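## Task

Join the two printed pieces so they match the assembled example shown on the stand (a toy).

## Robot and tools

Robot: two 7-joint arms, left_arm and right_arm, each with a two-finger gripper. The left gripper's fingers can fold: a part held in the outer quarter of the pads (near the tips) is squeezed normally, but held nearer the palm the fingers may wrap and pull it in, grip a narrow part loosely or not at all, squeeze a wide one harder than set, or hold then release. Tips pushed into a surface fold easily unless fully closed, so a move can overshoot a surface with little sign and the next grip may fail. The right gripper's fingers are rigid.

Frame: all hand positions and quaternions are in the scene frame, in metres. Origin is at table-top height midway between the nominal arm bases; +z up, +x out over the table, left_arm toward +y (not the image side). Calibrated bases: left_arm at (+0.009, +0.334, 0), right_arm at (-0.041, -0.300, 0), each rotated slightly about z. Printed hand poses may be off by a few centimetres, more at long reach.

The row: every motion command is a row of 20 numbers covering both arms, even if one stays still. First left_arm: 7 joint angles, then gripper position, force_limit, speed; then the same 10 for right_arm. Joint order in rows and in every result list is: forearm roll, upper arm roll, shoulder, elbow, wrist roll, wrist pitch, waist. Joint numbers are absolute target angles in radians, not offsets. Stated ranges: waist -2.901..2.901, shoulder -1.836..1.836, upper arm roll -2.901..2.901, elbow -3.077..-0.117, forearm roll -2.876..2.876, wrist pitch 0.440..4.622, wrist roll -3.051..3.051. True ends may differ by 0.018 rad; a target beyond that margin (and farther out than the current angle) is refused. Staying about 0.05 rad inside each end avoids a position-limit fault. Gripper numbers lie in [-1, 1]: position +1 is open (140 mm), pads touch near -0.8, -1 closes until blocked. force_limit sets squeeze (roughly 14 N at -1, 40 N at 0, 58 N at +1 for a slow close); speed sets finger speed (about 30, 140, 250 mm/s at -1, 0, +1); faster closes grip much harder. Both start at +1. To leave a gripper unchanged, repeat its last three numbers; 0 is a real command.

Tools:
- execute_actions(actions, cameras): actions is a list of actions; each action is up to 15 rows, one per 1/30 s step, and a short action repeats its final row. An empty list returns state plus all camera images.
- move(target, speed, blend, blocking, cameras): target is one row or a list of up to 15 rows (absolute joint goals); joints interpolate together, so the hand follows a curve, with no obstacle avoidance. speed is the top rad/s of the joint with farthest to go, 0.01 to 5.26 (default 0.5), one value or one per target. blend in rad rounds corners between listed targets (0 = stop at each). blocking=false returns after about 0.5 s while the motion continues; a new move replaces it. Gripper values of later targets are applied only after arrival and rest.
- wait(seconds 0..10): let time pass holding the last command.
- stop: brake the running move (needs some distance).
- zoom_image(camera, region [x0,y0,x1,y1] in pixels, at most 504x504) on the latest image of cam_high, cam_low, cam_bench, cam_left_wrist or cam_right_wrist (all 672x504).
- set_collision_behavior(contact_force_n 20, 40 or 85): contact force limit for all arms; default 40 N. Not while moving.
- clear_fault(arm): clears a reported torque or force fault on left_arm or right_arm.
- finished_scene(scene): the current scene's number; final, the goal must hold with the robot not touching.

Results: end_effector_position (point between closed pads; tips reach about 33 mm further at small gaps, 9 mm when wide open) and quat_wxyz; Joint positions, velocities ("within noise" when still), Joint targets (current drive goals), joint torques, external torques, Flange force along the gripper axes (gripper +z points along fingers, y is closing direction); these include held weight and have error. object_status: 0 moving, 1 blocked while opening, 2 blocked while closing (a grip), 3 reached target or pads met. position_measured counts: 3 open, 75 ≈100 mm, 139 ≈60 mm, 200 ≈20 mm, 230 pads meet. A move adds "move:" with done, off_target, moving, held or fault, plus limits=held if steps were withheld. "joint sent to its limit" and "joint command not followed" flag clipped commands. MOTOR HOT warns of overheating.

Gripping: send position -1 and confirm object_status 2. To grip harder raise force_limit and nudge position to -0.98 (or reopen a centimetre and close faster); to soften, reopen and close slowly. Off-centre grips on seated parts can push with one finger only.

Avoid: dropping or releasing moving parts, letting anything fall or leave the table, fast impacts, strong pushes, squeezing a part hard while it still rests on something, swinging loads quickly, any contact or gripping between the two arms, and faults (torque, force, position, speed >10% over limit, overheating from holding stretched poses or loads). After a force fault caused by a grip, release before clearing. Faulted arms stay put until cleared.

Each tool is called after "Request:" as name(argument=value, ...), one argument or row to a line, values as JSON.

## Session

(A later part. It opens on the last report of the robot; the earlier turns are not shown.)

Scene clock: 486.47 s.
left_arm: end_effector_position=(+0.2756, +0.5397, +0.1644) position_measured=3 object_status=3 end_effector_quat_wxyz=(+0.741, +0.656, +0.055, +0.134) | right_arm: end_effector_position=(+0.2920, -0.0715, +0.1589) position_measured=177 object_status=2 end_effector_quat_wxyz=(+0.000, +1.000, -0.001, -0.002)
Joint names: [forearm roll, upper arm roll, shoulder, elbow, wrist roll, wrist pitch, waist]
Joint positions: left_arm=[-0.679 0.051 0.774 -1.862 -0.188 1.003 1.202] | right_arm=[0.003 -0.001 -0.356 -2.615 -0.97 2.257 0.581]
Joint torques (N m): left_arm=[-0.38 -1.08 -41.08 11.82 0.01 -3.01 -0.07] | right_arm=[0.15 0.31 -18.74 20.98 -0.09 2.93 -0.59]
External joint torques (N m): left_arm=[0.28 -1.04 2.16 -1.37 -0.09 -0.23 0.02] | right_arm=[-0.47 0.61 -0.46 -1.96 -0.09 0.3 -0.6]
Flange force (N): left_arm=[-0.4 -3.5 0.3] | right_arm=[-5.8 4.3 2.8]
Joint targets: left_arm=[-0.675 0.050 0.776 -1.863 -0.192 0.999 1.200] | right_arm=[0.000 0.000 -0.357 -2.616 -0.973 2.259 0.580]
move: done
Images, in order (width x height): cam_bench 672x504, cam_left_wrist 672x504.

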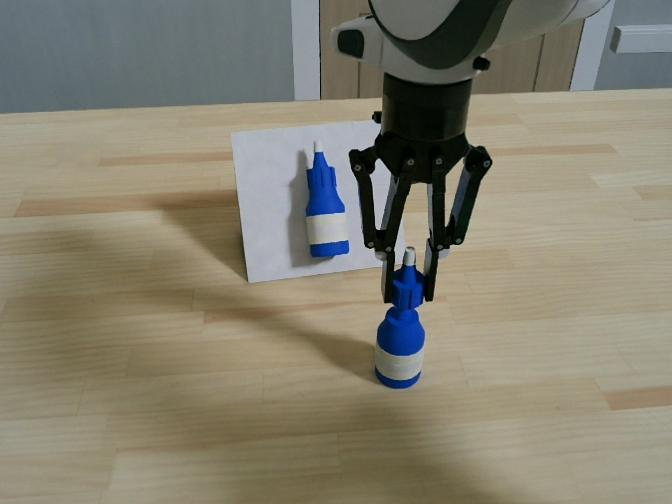

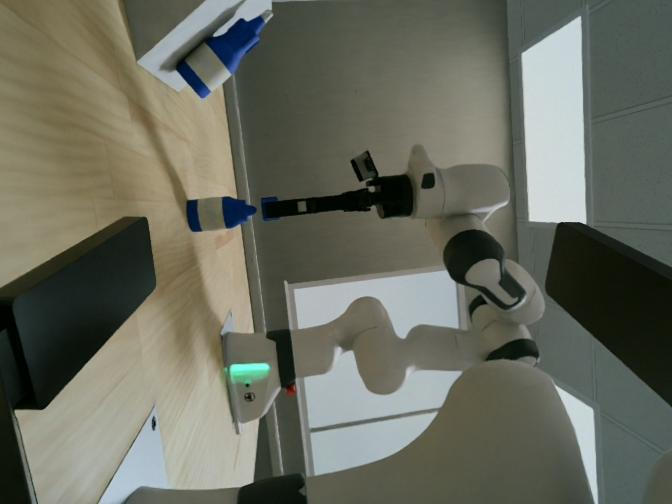

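Request:
move(
  target=[-0.675, 0.05, 0.776, -1.863, -0.192, 0.999, 1.2, 1, 1, 1, 0, 0, -0.3504, -2.6098, -0.9635, 2.2596, 0.5895, -0.98, 0, -1],
  speed=0.05,
  cameras=["cam_left_wrist", "cam_bench"],
)

Request:
zoom_image(
  camera="cam_left_wrist",
  region=[170, 170, 320, 260],
)

Request:
zoom_image(
  camera="cam_bench",
  region=[380, 270, 430, 335],
)

Scene clock: 508.13 s.
left_arm: end_effector_position=(+0.2756, +0.5397, +0.1644) position_measured=3 object_status=3 end_effector_quat_wxyz=(+0.741, +0.656, +0.055, +0.134) | right_arm: end_effector_position=(+0.2915, -0.0683, +0.1592) position_measured=177 object_status=2 end_effector_quat_wxyz=(-0.001, +1.000, +0.002, -0.002)
Joint names: [forearm roll, upper arm roll, shoulder, elbow, wrist roll, wrist pitch, waist]
Joint positions: left_arm=[-0.679 0.051 0.774 -1.862 -0.188 1.003 1.202] | right_arm=[0.003 -0.001 -0.352 -2.611 -0.969 2.257 0.588]
Joint torques (N m): left_arm=[-0.38 -1.05 -41 11.71 0 -3.02 -0.02] | right_arm=[0.18 0.37 -17.91 21.91 0.37 3.01 0.27]
External joint torques (N m): left_arm=[0.29 -1.09 2.36 -1.56 -0.1 -0.24 -0.06] | right_arm=[-0.45 0.68 0.43 -1.01 0.37 0.38 0.28]
Flange force (N): left_arm=[-0.6 -3.8 0.6] | right_arm=[-2.2 -0.6 3.2]
Joint targets: left_arm=[-0.675 0.050 0.776 -1.863 -0.192 0.999 1.200] | right_arm=[0.000 0.000 -0.350 -2.610 -0.963 2.260 0.590]
move: done
Images, in order (width x height): cam_bench 672x504, cam_left_wrist 672x504.

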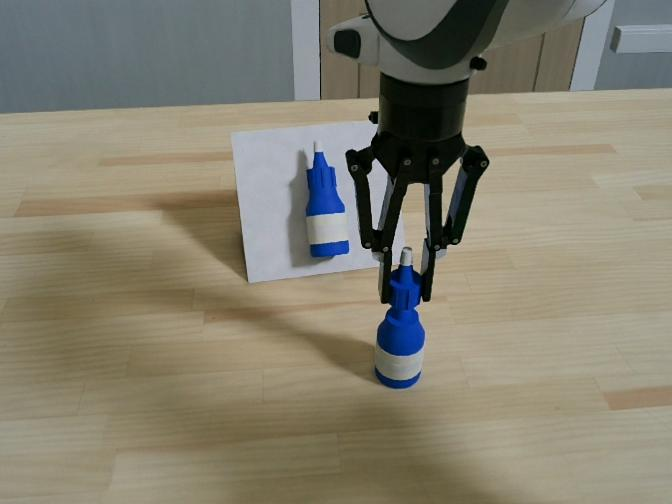

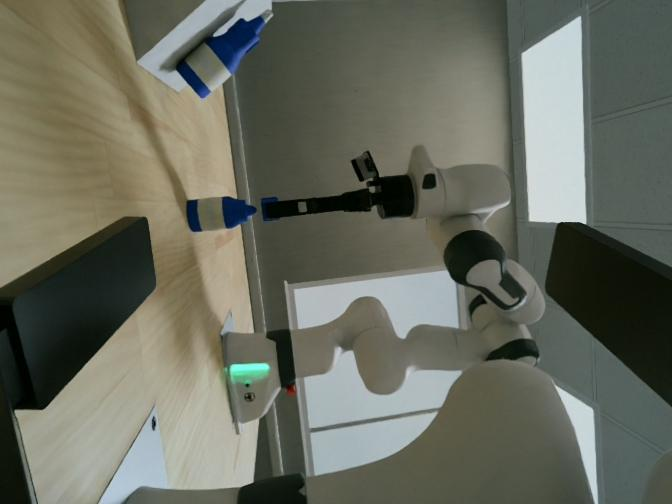

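Scaled by 3.360 from the camera's 672x504 image, which has a finer 960x720 frame.

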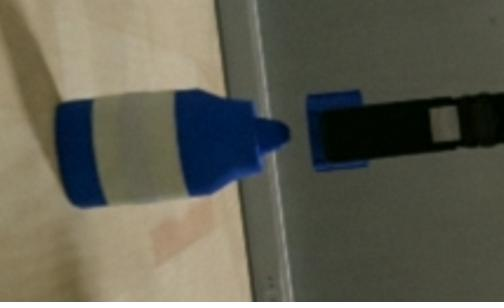

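Scaled by 7.754 from the camera's 672x504 image, which has a finer 960x720 frame.

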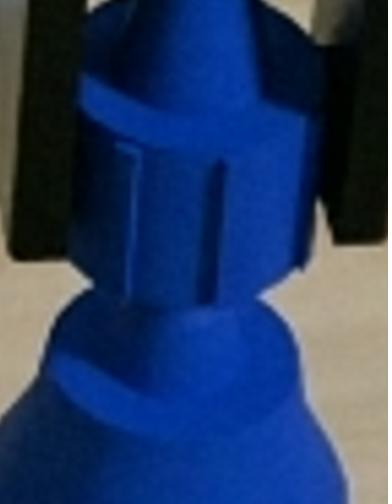

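Request:
move(
  target=[-0.675, 0.05, 0.776, -1.863, -0.192, 0.999, 1.2, 1, 1, 1, 0, 0, -0.33, -2.6256, -0.9635, 2.2958, 0.59, -0.98, 0, -1],
  speed=0.04,
  cameras=["cam_left_wrist", "cam_bench"],
)

Request:
zoom_image(
  camera="cam_left_wrist",
  region=[170, 170, 320, 260],
)

Request:
zoom_image(
  camera="cam_bench",
  region=[380, 270, 430, 335],
)

Scene clock: 527.37 s.
left_arm: end_effector_position=(+0.2756, +0.5397, +0.1644) position_measured=3 object_status=3 end_effector_quat_wxyz=(+0.741, +0.656, +0.055, +0.134) | right_arm: end_effector_position=(+0.2920, -0.0677, +0.1481) position_measured=177 object_status=2 end_effector_quat_wxyz=(-0.001, +1.000, +0.002, -0.001)
Joint names: [forearm roll, upper arm roll, shoulder, elbow, wrist roll, wrist pitch, waist]
Joint positions: left_arm=[-0.679 0.051 0.774 -1.862 -0.188 1.003 1.202] | right_arm=[0.003 -0.001 -0.332 -2.625 -0.968 2.293 0.589]
Joint velocities: left_arm=[within noise] | right_arm=[-0.001 0.001 0 0.002 0 0.003 0.001]
Joint torques (N m): left_arm=[-0.38 -1.06 -41.06 11.8 -0.01 -3 0.01] | right_arm=[0.17 0.38 -18.48 20.68 0.33 3 0.6]
External joint torques (N m): left_arm=[0.28 -1.09 2.29 -1.42 -0.12 -0.22 -0.01] | right_arm=[-0.45 0.7 0.23 -1.93 0.33 0.36 0.62]
Flange force (N): left_arm=[-0.4 -3.7 0.2] | right_arm=[-5.2 1.1 3.9]
Joint targets: left_arm=[-0.675 0.050 0.776 -1.863 -0.192 0.999 1.200] | right_arm=[0.000 0.000 -0.330 -2.626 -0.963 2.296 0.590]
move: done
Images, in order (width x height): cam_bench 672x504, cam_left_wrist 672x504.

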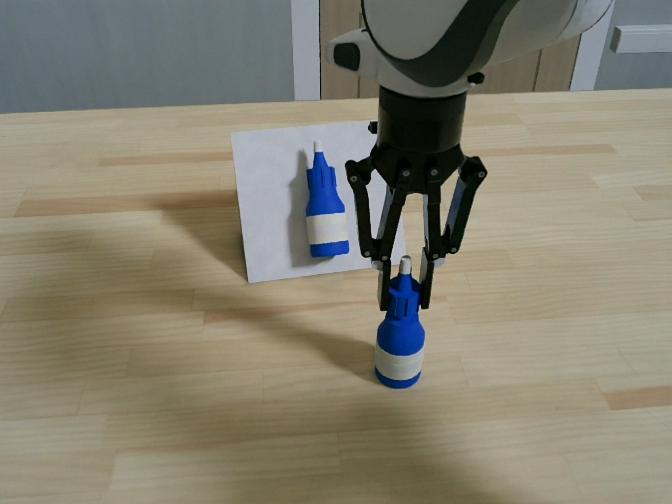

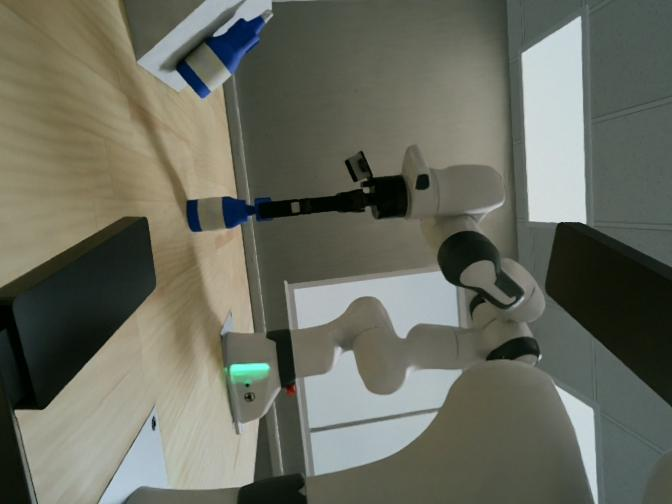

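Scaled by 3.360 from the camera's 672x504 image, which has a finer 960x720 frame.

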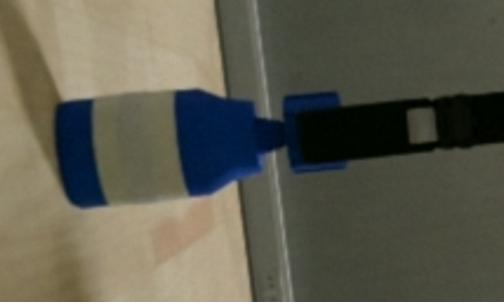

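Scaled by 7.754 from the camera's 672x504 image, which has a finer 960x720 frame.

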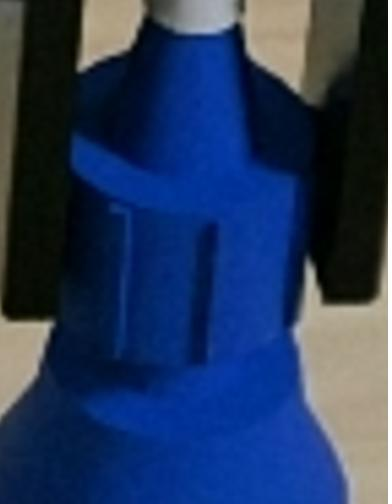

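Request:
move(
  target=[-0.675, 0.05, 0.776, -1.863, -0.192, 0.999, 1.2, 1, 1, 1, 0, 0, -0.3219, -2.6312, -0.9635, 2.3095, 0.59, -0.98, 0, -1],
  speed=0.03,
)

Request:
move(
  target=[-0.675, 0.05, 0.776, -1.863, -0.192, 0.999, 1.2, 1, 1, 1, 0, 0, -0.3156, -2.6355, -0.9635, 2.3201, 0.59, -0.98, 0, -1],
  speed=0.03,
  cameras=["cam_left_wrist", "cam_bench"],
)

Request:
zoom_image(
  camera="cam_left_wrist",
  region=[170, 170, 320, 260],
)

Request:
zoom_image(
  camera="cam_bench",
  region=[380, 270, 430, 335],
)

Scene clock: 543.23 s.
left_arm: end_effector_position=(+0.2756, +0.5397, +0.1644) position_measured=3 object_status=3 end_effector_quat_wxyz=(+0.741, +0.656, +0.055, +0.134) | right_arm: end_effector_position=(+0.2920, -0.0678, +0.1436) position_measured=177 object_status=2 end_effector_quat_wxyz=(-0.001, +1.000, +0.002, -0.001)
Joint names: [forearm roll, upper arm roll, shoulder, elbow, wrist roll, wrist pitch, waist]
Joint positions: left_arm=[-0.679 0.051 0.774 -1.862 -0.188 1.003 1.202] | right_arm=[0.003 -0.001 -0.324 -2.631 -0.968 2.306 0.589]
Joint velocities: left_arm=[within noise] | right_arm=[0.001 0.001 0 0 0 0.005 0]
Joint torques (N m): left_arm=[-0.39 -1.04 -41.03 11.82 0 -2.99 -0.01] | right_arm=[0.13 0.43 -18.66 20.55 0.31 3.04 0.63]
External joint torques (N m): left_arm=[0.28 -1.06 2.34 -1.46 -0.1 -0.21 -0.01] | right_arm=[-0.47 0.7 0.13 -1.86 0.31 0.42 0.62]
Flange force (N): left_arm=[-0.4 -3.8 0.3] | right_arm=[-5.3 1.2 3.8]
Joint targets: left_arm=[-0.675 0.050 0.776 -1.863 -0.192 0.999 1.200] | right_arm=[0.000 0.000 -0.322 -2.631 -0.963 2.309 0.590]
move: done

Scene clock: 544.00 s.
left_arm: end_effector_position=(+0.2756, +0.5397, +0.1644) position_measured=3 object_status=3 end_effector_quat_wxyz=(+0.741, +0.656, +0.055, +0.134) | right_arm: end_effector_position=(+0.2919, -0.0678, +0.1402) position_measured=177 object_status=2 end_effector_quat_wxyz=(-0.001, +1.000, +0.002, -0.001)
Joint names: [forearm roll, upper arm roll, shoulder, elbow, wrist roll, wrist pitch, waist]
Joint positions: left_arm=[-0.679 0.051 0.774 -1.862 -0.188 1.003 1.202] | right_arm=[0.003 -0.001 -0.317 -2.635 -0.968 2.317 0.589]
Joint velocities: left_arm=[within noise] | right_arm=[0.001 -0.001 0 0 0.001 0.004 0.001]
Joint torques (N m): left_arm=[-0.39 -1.08 -40.95 11.73 0.03 -3 0] | right_arm=[0.12 0.43 -18.77 20.44 0.27 3.07 0.55]
External joint torques (N m): left_arm=[0.26 -1.2 2.49 -1.54 -0.07 -0.21 -0.11] | right_arm=[-0.47 0.65 0.09 -1.8 0.27 0.45 0.5]
Flange force (N): left_arm=[-0.3 -4.2 0.4] | right_arm=[-5.1 1.4 3.7]
Joint targets: left_arm=[-0.675 0.050 0.776 -1.863 -0.192 0.999 1.200] | right_arm=[0.000 0.000 -0.316 -2.636 -0.963 2.320 0.590]
move: done
Images, in order (width x height): cam_bench 672x504, cam_left_wrist 672x504.

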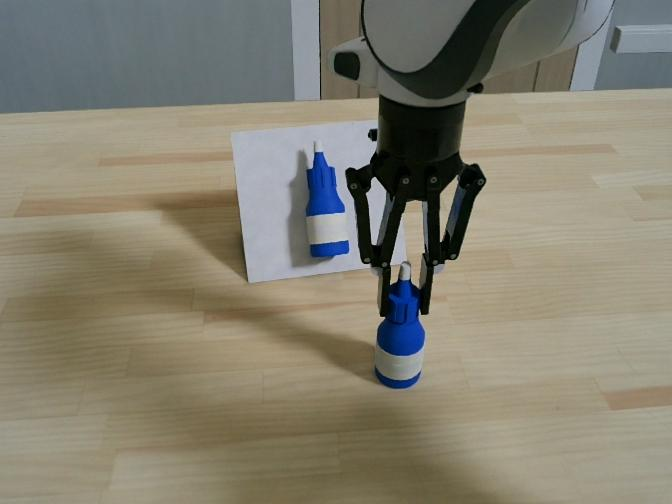

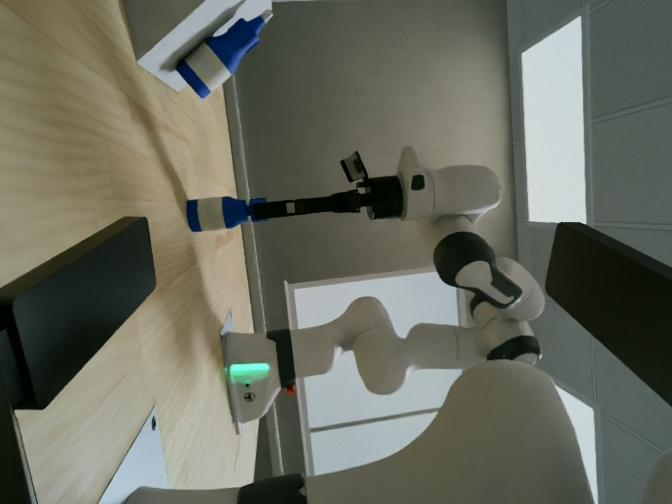

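Scaled by 3.360 from the camera's 672x504 image, which has a finer 960x720 frame.

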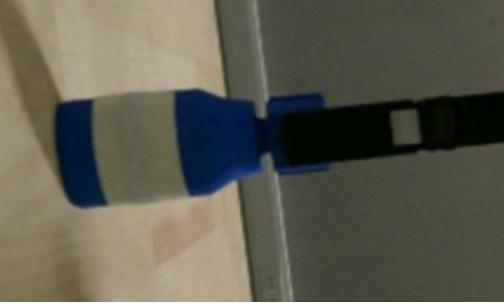

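Scaled by 7.754 from the camera's 672x504 image, which has a finer 960x720 frame.

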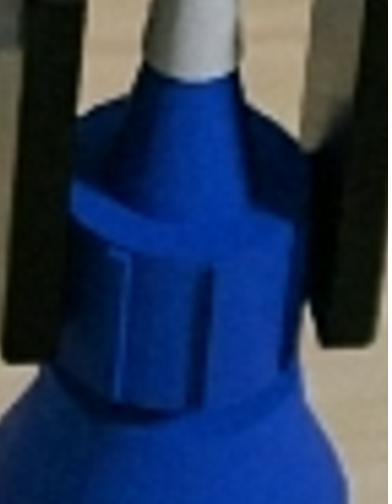

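Request:
move(
  target=[-0.675, 0.05, 0.776, -1.863, -0.192, 0.999, 1.2, 1, 1, 1, 0, 0, -0.3097, -2.6389, -0.9635, 2.3294, 0.59, -0.98, 0, -1],
  speed=0.025,
)

Request:
move(
  target=[-0.675, 0.05, 0.776, -1.863, -0.192, 0.999, 1.2, 1, 1, 1, 0, 0, -0.3058, -2.6412, -0.9635, 2.3357, 0.59, -0.98, 0, -1],
  speed=0.02,
  cameras=["cam_left_wrist", "cam_bench"],
)

Request:
zoom_image(
  camera="cam_left_wrist",
  region=[170, 170, 320, 260],
)

Request:
zoom_image(
  camera="cam_bench",
  region=[380, 270, 430, 335],
)

Scene clock: 559.83 s.
left_arm: end_effector_position=(+0.2756, +0.5397, +0.1644) position_measured=3 object_status=3 end_effector_quat_wxyz=(+0.741, +0.656, +0.055, +0.134) | right_arm: end_effector_position=(+0.2920, -0.0678, +0.1372) position_measured=177 object_status=2 end_effector_quat_wxyz=(-0.001, +1.000, +0.002, -0.001)
Joint names: [forearm roll, upper arm roll, shoulder, elbow, wrist roll, wrist pitch, waist]
Joint positions: left_arm=[-0.679 0.051 0.774 -1.862 -0.188 1.003 1.202] | right_arm=[0.003 -0.001 -0.312 -2.638 -0.968 2.326 0.589]
Joint velocities: left_arm=[within noise] | right_arm=[0 0 0 -0.001 -0.001 0.004 0]
Joint torques (N m): left_arm=[-0.4 -1.02 -41.02 11.78 0 -3.01 -0.05] | right_arm=[0.11 0.38 -18.82 20.36 0.3 2.98 0.62]
External joint torques (N m): left_arm=[0.26 -1.02 2.31 -1.45 -0.1 -0.23 -0.03] | right_arm=[-0.47 0.56 0.19 -1.83 0.3 0.36 0.53]
Flange force (N): left_arm=[-0.4 -3.7 0.3] | right_arm=[-4.9 1.4 3.6]
Joint targets: left_arm=[-0.675 0.050 0.776 -1.863 -0.192 0.999 1.200] | right_arm=[0.000 0.000 -0.310 -2.639 -0.963 2.329 0.590]
move: done

Scene clock: 560.53 s.
left_arm: end_effector_position=(+0.2756, +0.5397, +0.1644) position_measured=3 object_status=3 end_effector_quat_wxyz=(+0.741, +0.656, +0.055, +0.134) | right_arm: end_effector_position=(+0.2921, -0.0677, +0.1352) position_measured=177 object_status=2 end_effector_quat_wxyz=(-0.001, +1.000, +0.002, -0.001)
Joint names: [forearm roll, upper arm roll, shoulder, elbow, wrist roll, wrist pitch, waist]
Joint positions: left_arm=[-0.679 0.051 0.774 -1.862 -0.188 1.003 1.202] | right_arm=[0.003 -0.001 -0.308 -2.64 -0.968 2.333 0.589]
Joint velocities: left_arm=[within noise] | right_arm=[0 -0.001 0.001 0 0.002 0.003 0.001]
Joint torques (N m): left_arm=[-0.4 -1.06 -41.08 11.79 0.02 -3.03 0.05] | right_arm=[0.13 0.41 -18.95 20.29 0.22 3.01 0.59]
External joint torques (N m): left_arm=[0.29 -0.95 2.37 -1.5 -0.08 -0.24 0.21] | right_arm=[-0.46 0.7 0.21 -1.91 0.22 0.38 0.61]
Flange force (N): left_arm=[-0.7 -3.8 0.1] | right_arm=[-5.2 1.4 3.8]
Joint targets: left_arm=[-0.675 0.050 0.776 -1.863 -0.192 0.999 1.200] | right_arm=[0.000 0.000 -0.306 -2.641 -0.963 2.336 0.590]
move: done
Images, in order (width x height): cam_bench 672x504, cam_left_wrist 672x504.

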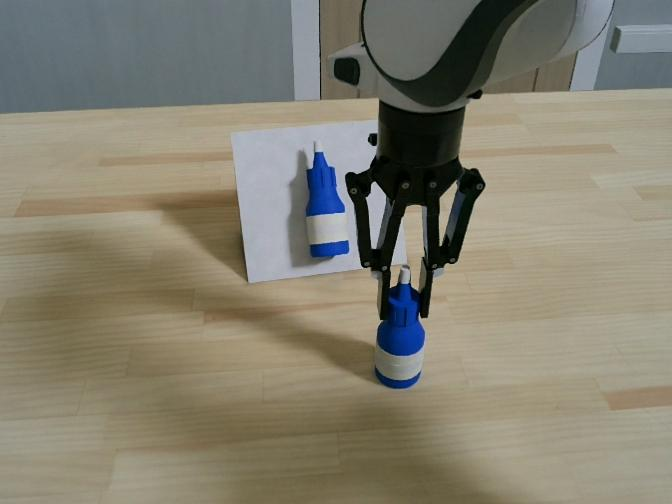

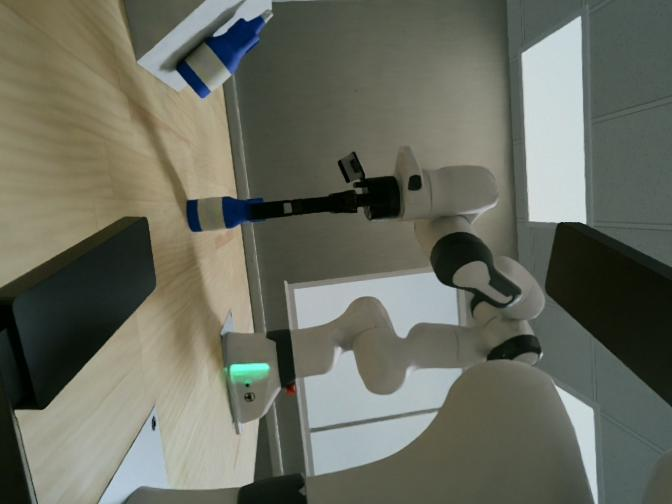

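Scaled by 3.360 from the camera's 672x504 image, which has a finer 960x720 frame.

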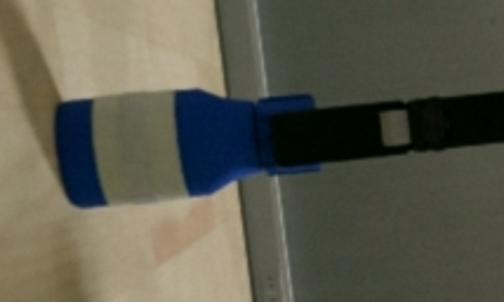

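Scaled by 7.754 from the camera's 672x504 image, which has a finer 960x720 frame.

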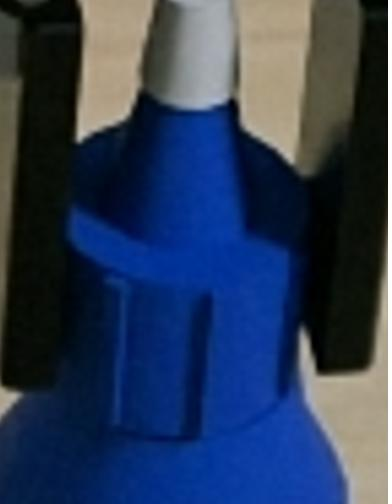

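Request:
move(
  target=[-0.675, 0.05, 0.776, -1.863, -0.192, 0.999, 1.2, 1, 1, 1, 0, 0, -0.3028, -2.6428, -0.9635, 2.3404, 0.59, -0.98, 0, -1],
  speed=0.015,
)

Request:
move(
  target=[-0.675, 0.05, 0.776, -1.863, -0.192, 0.999, 1.2, 1, 1, 1, 0, 0, -0.3008, -2.644, -0.9635, 2.3435, 0.59, -0.98, 0, -1],
  speed=0.015,
  cameras=["cam_left_wrist"],
)

Request:
zoom_image(
  camera="cam_left_wrist",
  region=[170, 170, 320, 260],
)

Scene clock: 571.00 s.
left_arm: end_effector_position=(+0.2756, +0.5397, +0.1644) position_measured=3 object_status=3 end_effector_quat_wxyz=(+0.741, +0.656, +0.055, +0.134) | right_arm: end_effector_position=(+0.2922, -0.0676, +0.1339) position_measured=177 object_status=2 end_effector_quat_wxyz=(-0.001, +1.000, +0.002, -0.001)
Joint names: [forearm roll, upper arm roll, shoulder, elbow, wrist roll, wrist pitch, waist]
Joint positions: left_arm=[-0.679 0.051 0.774 -1.862 -0.188 1.003 1.202] | right_arm=[0.003 -0.001 -0.305 -2.642 -0.968 2.337 0.589]
Joint velocities: left_arm=[within noise] | right_arm=[0 0 0.002 0 0 0.003 0]
Joint torques (N m): left_arm=[-0.4 -1.05 -41.06 11.79 0.05 -3.03 -0.05] | right_arm=[0.15 0.39 -18.87 20.12 0.32 3.06 0.6]
External joint torques (N m): left_arm=[0.28 -0.98 2.29 -1.46 -0.05 -0.24 0.05] | right_arm=[-0.44 0.6 0.39 -2.06 0.32 0.42 0.54]
Flange force (N): left_arm=[-0.6 -3.7 0.3] | right_arm=[-5.1 1.3 4.4]
Joint targets: left_arm=[-0.675 0.050 0.776 -1.863 -0.192 0.999 1.200] | right_arm=[0.000 0.000 -0.303 -2.643 -0.963 2.340 0.590]
move: done

Scene clock: 571.70 s.
left_arm: end_effector_position=(+0.2756, +0.5397, +0.1644) position_measured=3 object_status=3 end_effector_quat_wxyz=(+0.741, +0.656, +0.055, +0.134) | right_arm: end_effector_position=(+0.2927, -0.0673, +0.1337) position_measured=177 object_status=2 end_effector_quat_wxyz=(-0.002, +1.000, +0.002, +0.000)
Joint names: [forearm roll, upper arm roll, shoulder, elbow, wrist roll, wrist pitch, waist]
Joint positions: left_arm=[-0.679 0.051 0.774 -1.862 -0.188 1.003 1.202] | right_arm=[0.003 -0.001 -0.304 -2.642 -0.968 2.34 0.589]
Joint torques (N m): left_arm=[-0.4 -1.07 -41.08 11.84 0.02 -3.02 -0.08] | right_arm=[0.17 0.36 -18.07 19.55 0.33 3.18 0.6]
External joint torques (N m): left_arm=[0.28 -1.02 2.31 -1.45 -0.09 -0.24 0] | right_arm=[-0.41 0.59 1.17 -2.57 0.34 0.55 0.56]
Flange force (N): left_arm=[-0.5 -3.7 0.3] | right_arm=[-4.3 0.7 6.9]
Joint targets: left_arm=[-0.675 0.050 0.776 -1.863 -0.192 0.999 1.200] | right_arm=[0.000 0.000 -0.301 -2.644 -0.963 2.344 0.590]
move: done
Images, in order (width x height): cam_left_wrist 672x504.

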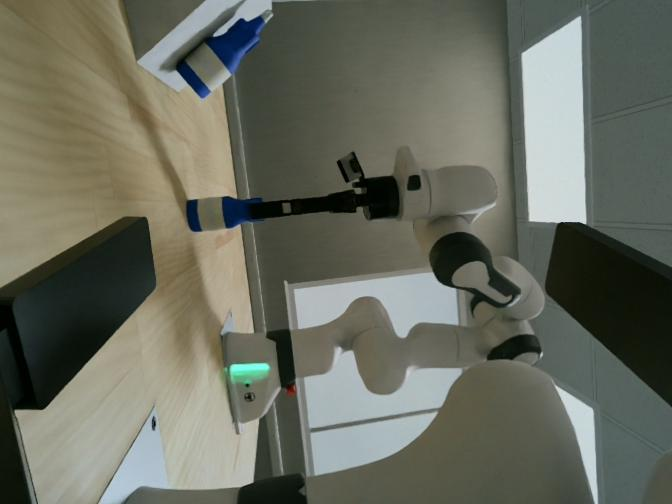

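Scaled by 3.360 from the camera's 672x504 image, which has a finer 960x720 frame.

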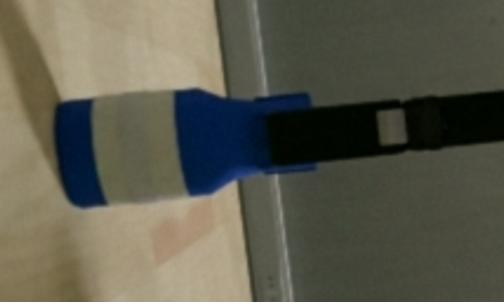

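Request:
move(
  target=[-0.675, 0.05, 0.776, -1.863, -0.192, 0.999, 1.2, 1, 1, 1, 0, 0, -0.2984, -2.6453, -0.9635, 2.347, 0.59, -0.98, 0, -1],
  speed=0.015,
  cameras=["cam_left_wrist", "cam_bench", "cam_right_wrist"],
)

Request:
zoom_image(
  camera="cam_left_wrist",
  region=[170, 170, 320, 260],
)

Request:
zoom_image(
  camera="cam_bench",
  region=[370, 270, 430, 348],
)

Scene clock: 588.63 s.
left_arm: end_effector_position=(+0.2756, +0.5397, +0.1644) position_measured=3 object_status=3 end_effector_quat_wxyz=(+0.741, +0.656, +0.055, +0.134) | right_arm: end_effector_position=(+0.2933, -0.0669, +0.1337) position_measured=177 object_status=2 end_effector_quat_wxyz=(-0.002, +1.000, +0.002, +0.001)
Joint names: [forearm roll, upper arm roll, shoulder, elbow, wrist roll, wrist pitch, waist]
Joint positions: left_arm=[-0.679 0.051 0.774 -1.862 -0.188 1.003 1.202] | right_arm=[0.003 -0.001 -0.304 -2.642 -0.968 2.343 0.589]
Joint torques (N m): left_arm=[-0.41 -1.17 -41 11.83 0.02 -2.99 -0.06] | right_arm=[0.17 0.39 -16.84 18.91 0.31 3.29 0.54]
External joint torques (N m): left_arm=[0.26 -1.21 2.45 -1.48 -0.08 -0.21 -0.08] | right_arm=[-0.41 0.67 2.43 -3.28 0.31 0.64 0.55]
Flange force (N): left_arm=[-0.2 -4.1 0.2] | right_arm=[-2.9 -0.3 10.4]
Joint targets: left_arm=[-0.675 0.050 0.776 -1.863 -0.192 0.999 1.200] | right_arm=[0.000 0.000 -0.298 -2.645 -0.963 2.347 0.590]
move: done
Images, in order (width x height): cam_bench 672x504, cam_left_wrist 672x504, cam_right_wrist 672x504.

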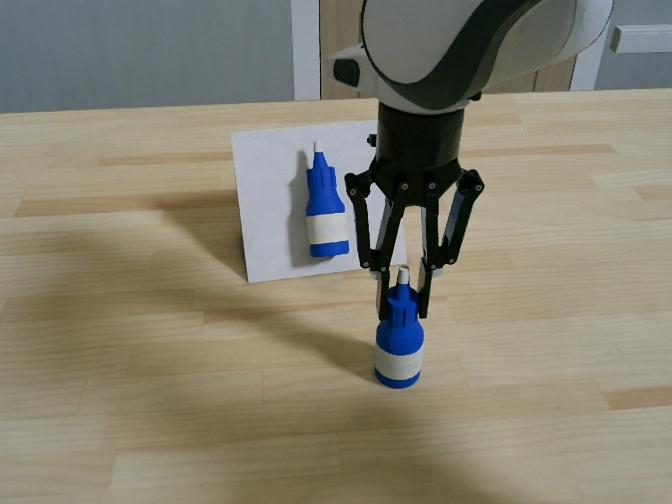

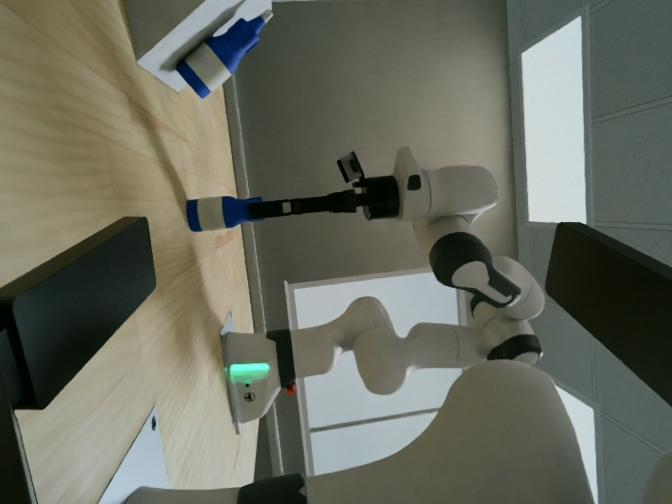

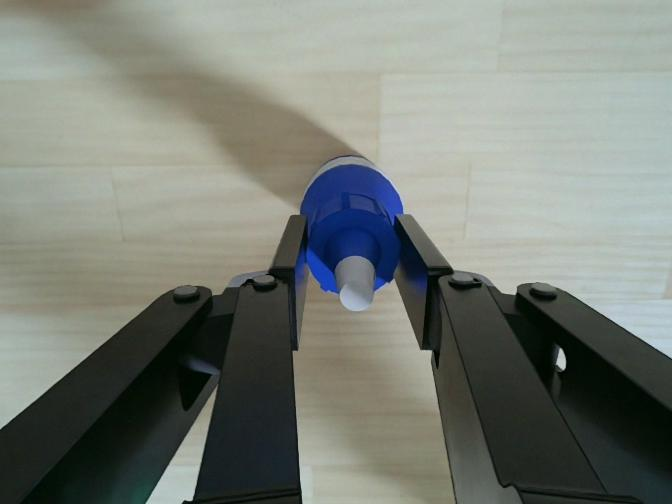

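Scaled by 3.360 from the camera's 672x504 image, which has a finer 960x720 frame.

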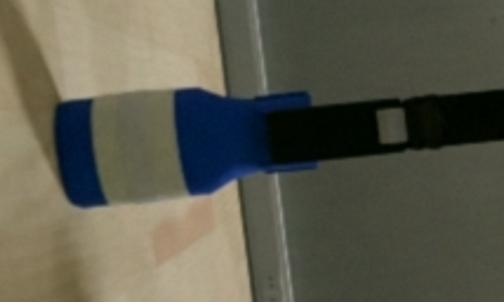

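Scaled by 6.462 from the camera's 672x504 image, which has a finer 960x720 frame.

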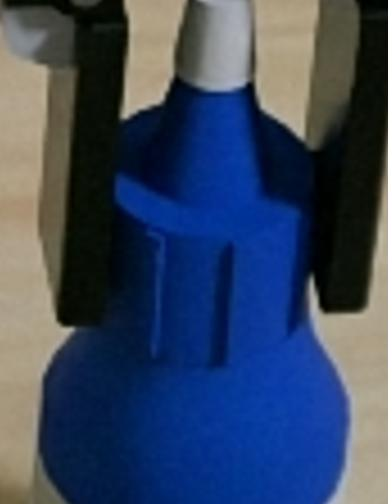

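Request:
move(
  target=[
    [-0.675, 0.05, 0.776, -1.863, -0.192, 0.999, 1.2, 1, 1, 1, 0, 0, -0.3026, -2.6428, -0.9635, 2.3404, 0.589, -0.98, 0, -1],
    [-0.675, 0.05, 0.776, -1.863, -0.192, 0.999, 1.2, 1, 1, 1, 0, 0, -0.3026, -2.6428, -0.9635, 2.3404, 0.589, 0.15, 0, -1],
  ],
  speed=0.02,
  cameras=["cam_left_wrist", "cam_bench", "cam_right_wrist"],
)

Scene clock: 610.23 s.
left_arm: end_effector_position=(+0.2756, +0.5397, +0.1644) position_measured=3 object_status=3 end_effector_quat_wxyz=(+0.741, +0.656, +0.055, +0.134) | right_arm: end_effector_position=(+0.2930, -0.0671, +0.1337) position_measured=110 object_status=0 end_effector_quat_wxyz=(-0.002, +1.000, +0.002, +0.000)
Joint names: [forearm roll, upper arm roll, shoulder, elbow, wrist roll, wrist pitch, waist]
Joint positions: left_arm=[-0.679 0.051 0.774 -1.862 -0.188 1.003 1.202] | right_arm=[0.003 -0.001 -0.304 -2.642 -0.968 2.341 0.589]
Joint torques (N m): left_arm=[-0.4 -1.04 -41.04 11.82 0.03 -3 -0.1] | right_arm=[0.21 0.44 -19.5 20.12 0.28 2.56 -0.02]
External joint torques (N m): left_arm=[0.27 -1.01 2.31 -1.45 -0.07 -0.22 -0.03] | right_arm=[-0.38 0.73 -0.18 -2.07 0.28 -0.09 0.01]
Flange force (N): left_arm=[-0.5 -3.8 0.3] | right_arm=[-6.4 2.7 1.7]
Joint targets: left_arm=[-0.675 0.050 0.776 -1.863 -0.192 0.999 1.200] | right_arm=[0.000 0.000 -0.303 -2.643 -0.963 2.340 0.589]
move: done
Images, in order (width x height): cam_bench 672x504, cam_left_wrist 672x504, cam_right_wrist 672x504.

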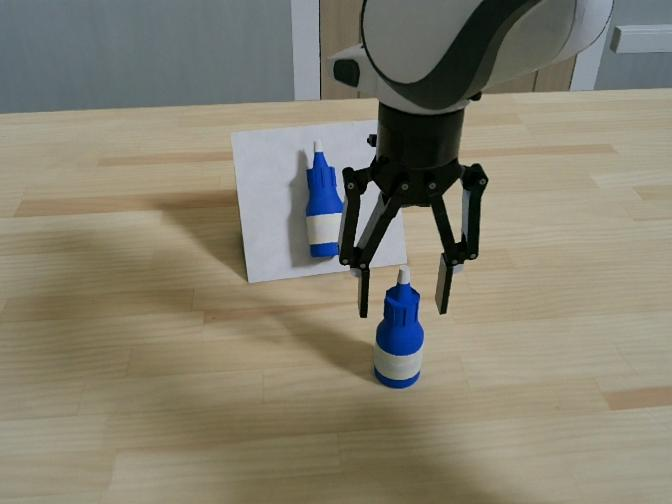

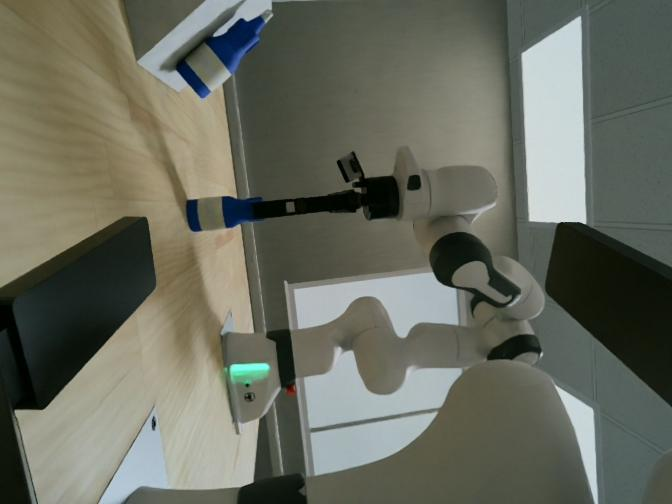

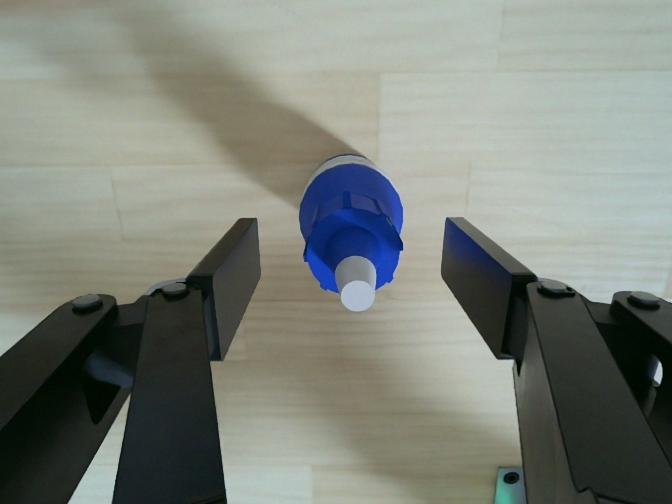

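Request:
move(
  target=[
    [-0.675, 0.05, 0.776, -1.863, -0.192, 0.999, 1.2, 1, 1, 1, 0, 0, -0.3426, -2.6169, -0.9635, 2.2745, 0.589, 0.15, 0, -1],
    [-0.675, 0.05, 0.776, -1.863, -0.192, 0.999, 1.2, 1, 1, 1, 0, 0, -0.388, -2.576, -0.9635, 2.188, 0.589, 0.15, 0, -1],
    [-0.675, 0.05, 0.776, -1.863, -0.192, 0.999, 1.2, 1, 1, 1, 0, 0, -0.4425, -2.4983, -0.9635, 2.0558, 0.589, 0.15, 0, -1],
  ],
  speed=[0.08, 0.2, 0.3],
  blend=[0.015, 0.015, 0],
  cameras=["cam_left_wrist", "cam_bench", "cam_high"],
)

Request:
zoom_image(
  camera="cam_left_wrist",
  region=[170, 170, 320, 260],
)

Request:
zoom_image(
  camera="cam_bench",
  region=[360, 250, 450, 400],
)

Scene clock: 628.37 s.
left_arm: end_effector_position=(+0.2756, +0.5397, +0.1644) position_measured=3 object_status=3 end_effector_quat_wxyz=(+0.741, +0.656, +0.055, +0.134) | right_arm: end_effector_position=(+0.2921, -0.0675, +0.2285) position_measured=110 object_status=3 end_effector_quat_wxyz=(-0.001, +1.000, +0.002, -0.001)
Joint names: [forearm roll, upper arm roll, shoulder, elbow, wrist roll, wrist pitch, waist]
Joint positions: left_arm=[-0.679 0.051 0.774 -1.862 -0.188 1.003 1.202] | right_arm=[0.003 -0.001 -0.441 -2.499 -0.968 2.059 0.589]
Joint velocities: left_arm=[within noise] | right_arm=[-0.001 0 0 -0.001 0.001 -0.003 0]
Joint torques (N m): left_arm=[-0.41 -1.09 -41.02 11.81 0.05 -3.01 -0.05] | right_arm=[0.33 0.27 -17.19 23.14 0.28 2.3 0.02]
External joint torques (N m): left_arm=[0.26 -1.06 2.4 -1.49 -0.05 -0.23 0.03] | right_arm=[-0.39 0.65 -0.54 -1.18 0.28 -0.34 0.02]
Flange force (N): left_arm=[-0.5 -3.9 0.3] | right_arm=[-5.0 2.0 0.7]
Joint targets: left_arm=[-0.675 0.050 0.776 -1.863 -0.192 0.999 1.200] | right_arm=[0.000 0.000 -0.443 -2.498 -0.963 2.056 0.589]
move: done
Images, in order (width x height): cam_high 672x504, cam_bench 672x504, cam_left_wrist 672x504.

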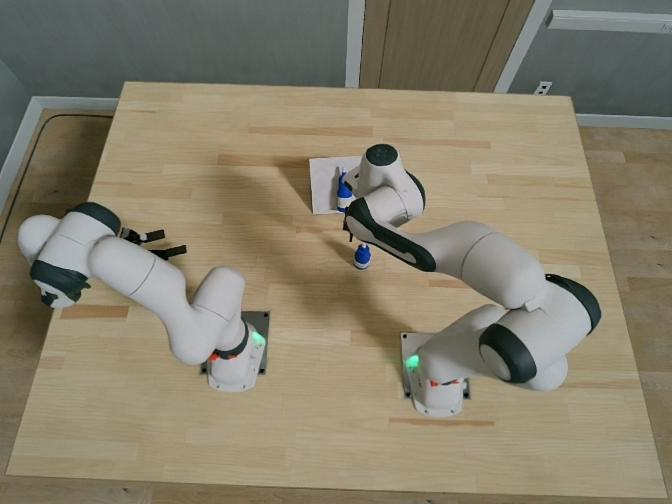

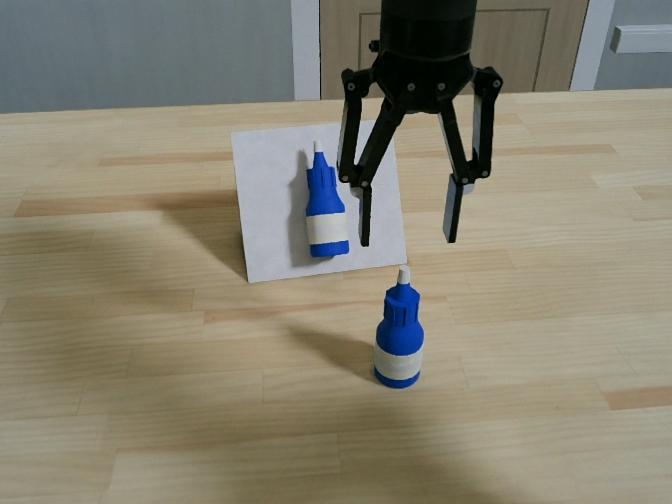

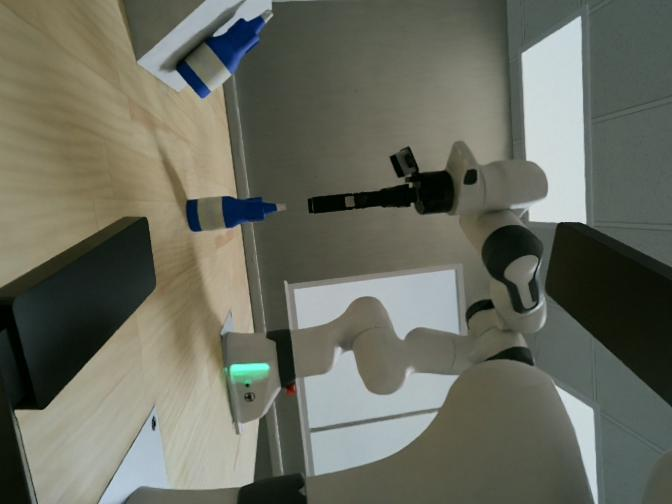

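Scaled by 3.360 from the camera's 672x504 image, which has a finer 960x720 frame.

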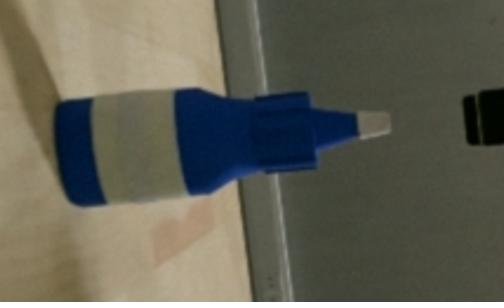

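Scaled by 3.360 from the camera's 672x504 image, which has a finer 960x720 frame.

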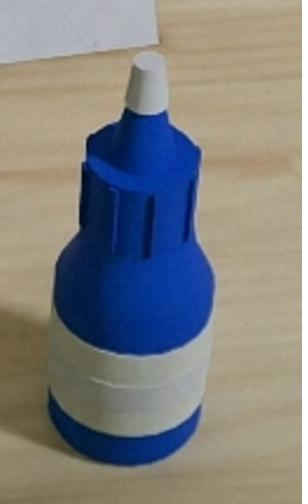

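Request:
finished_scene(
  scene=2,
)

The scene is finished: the task was done.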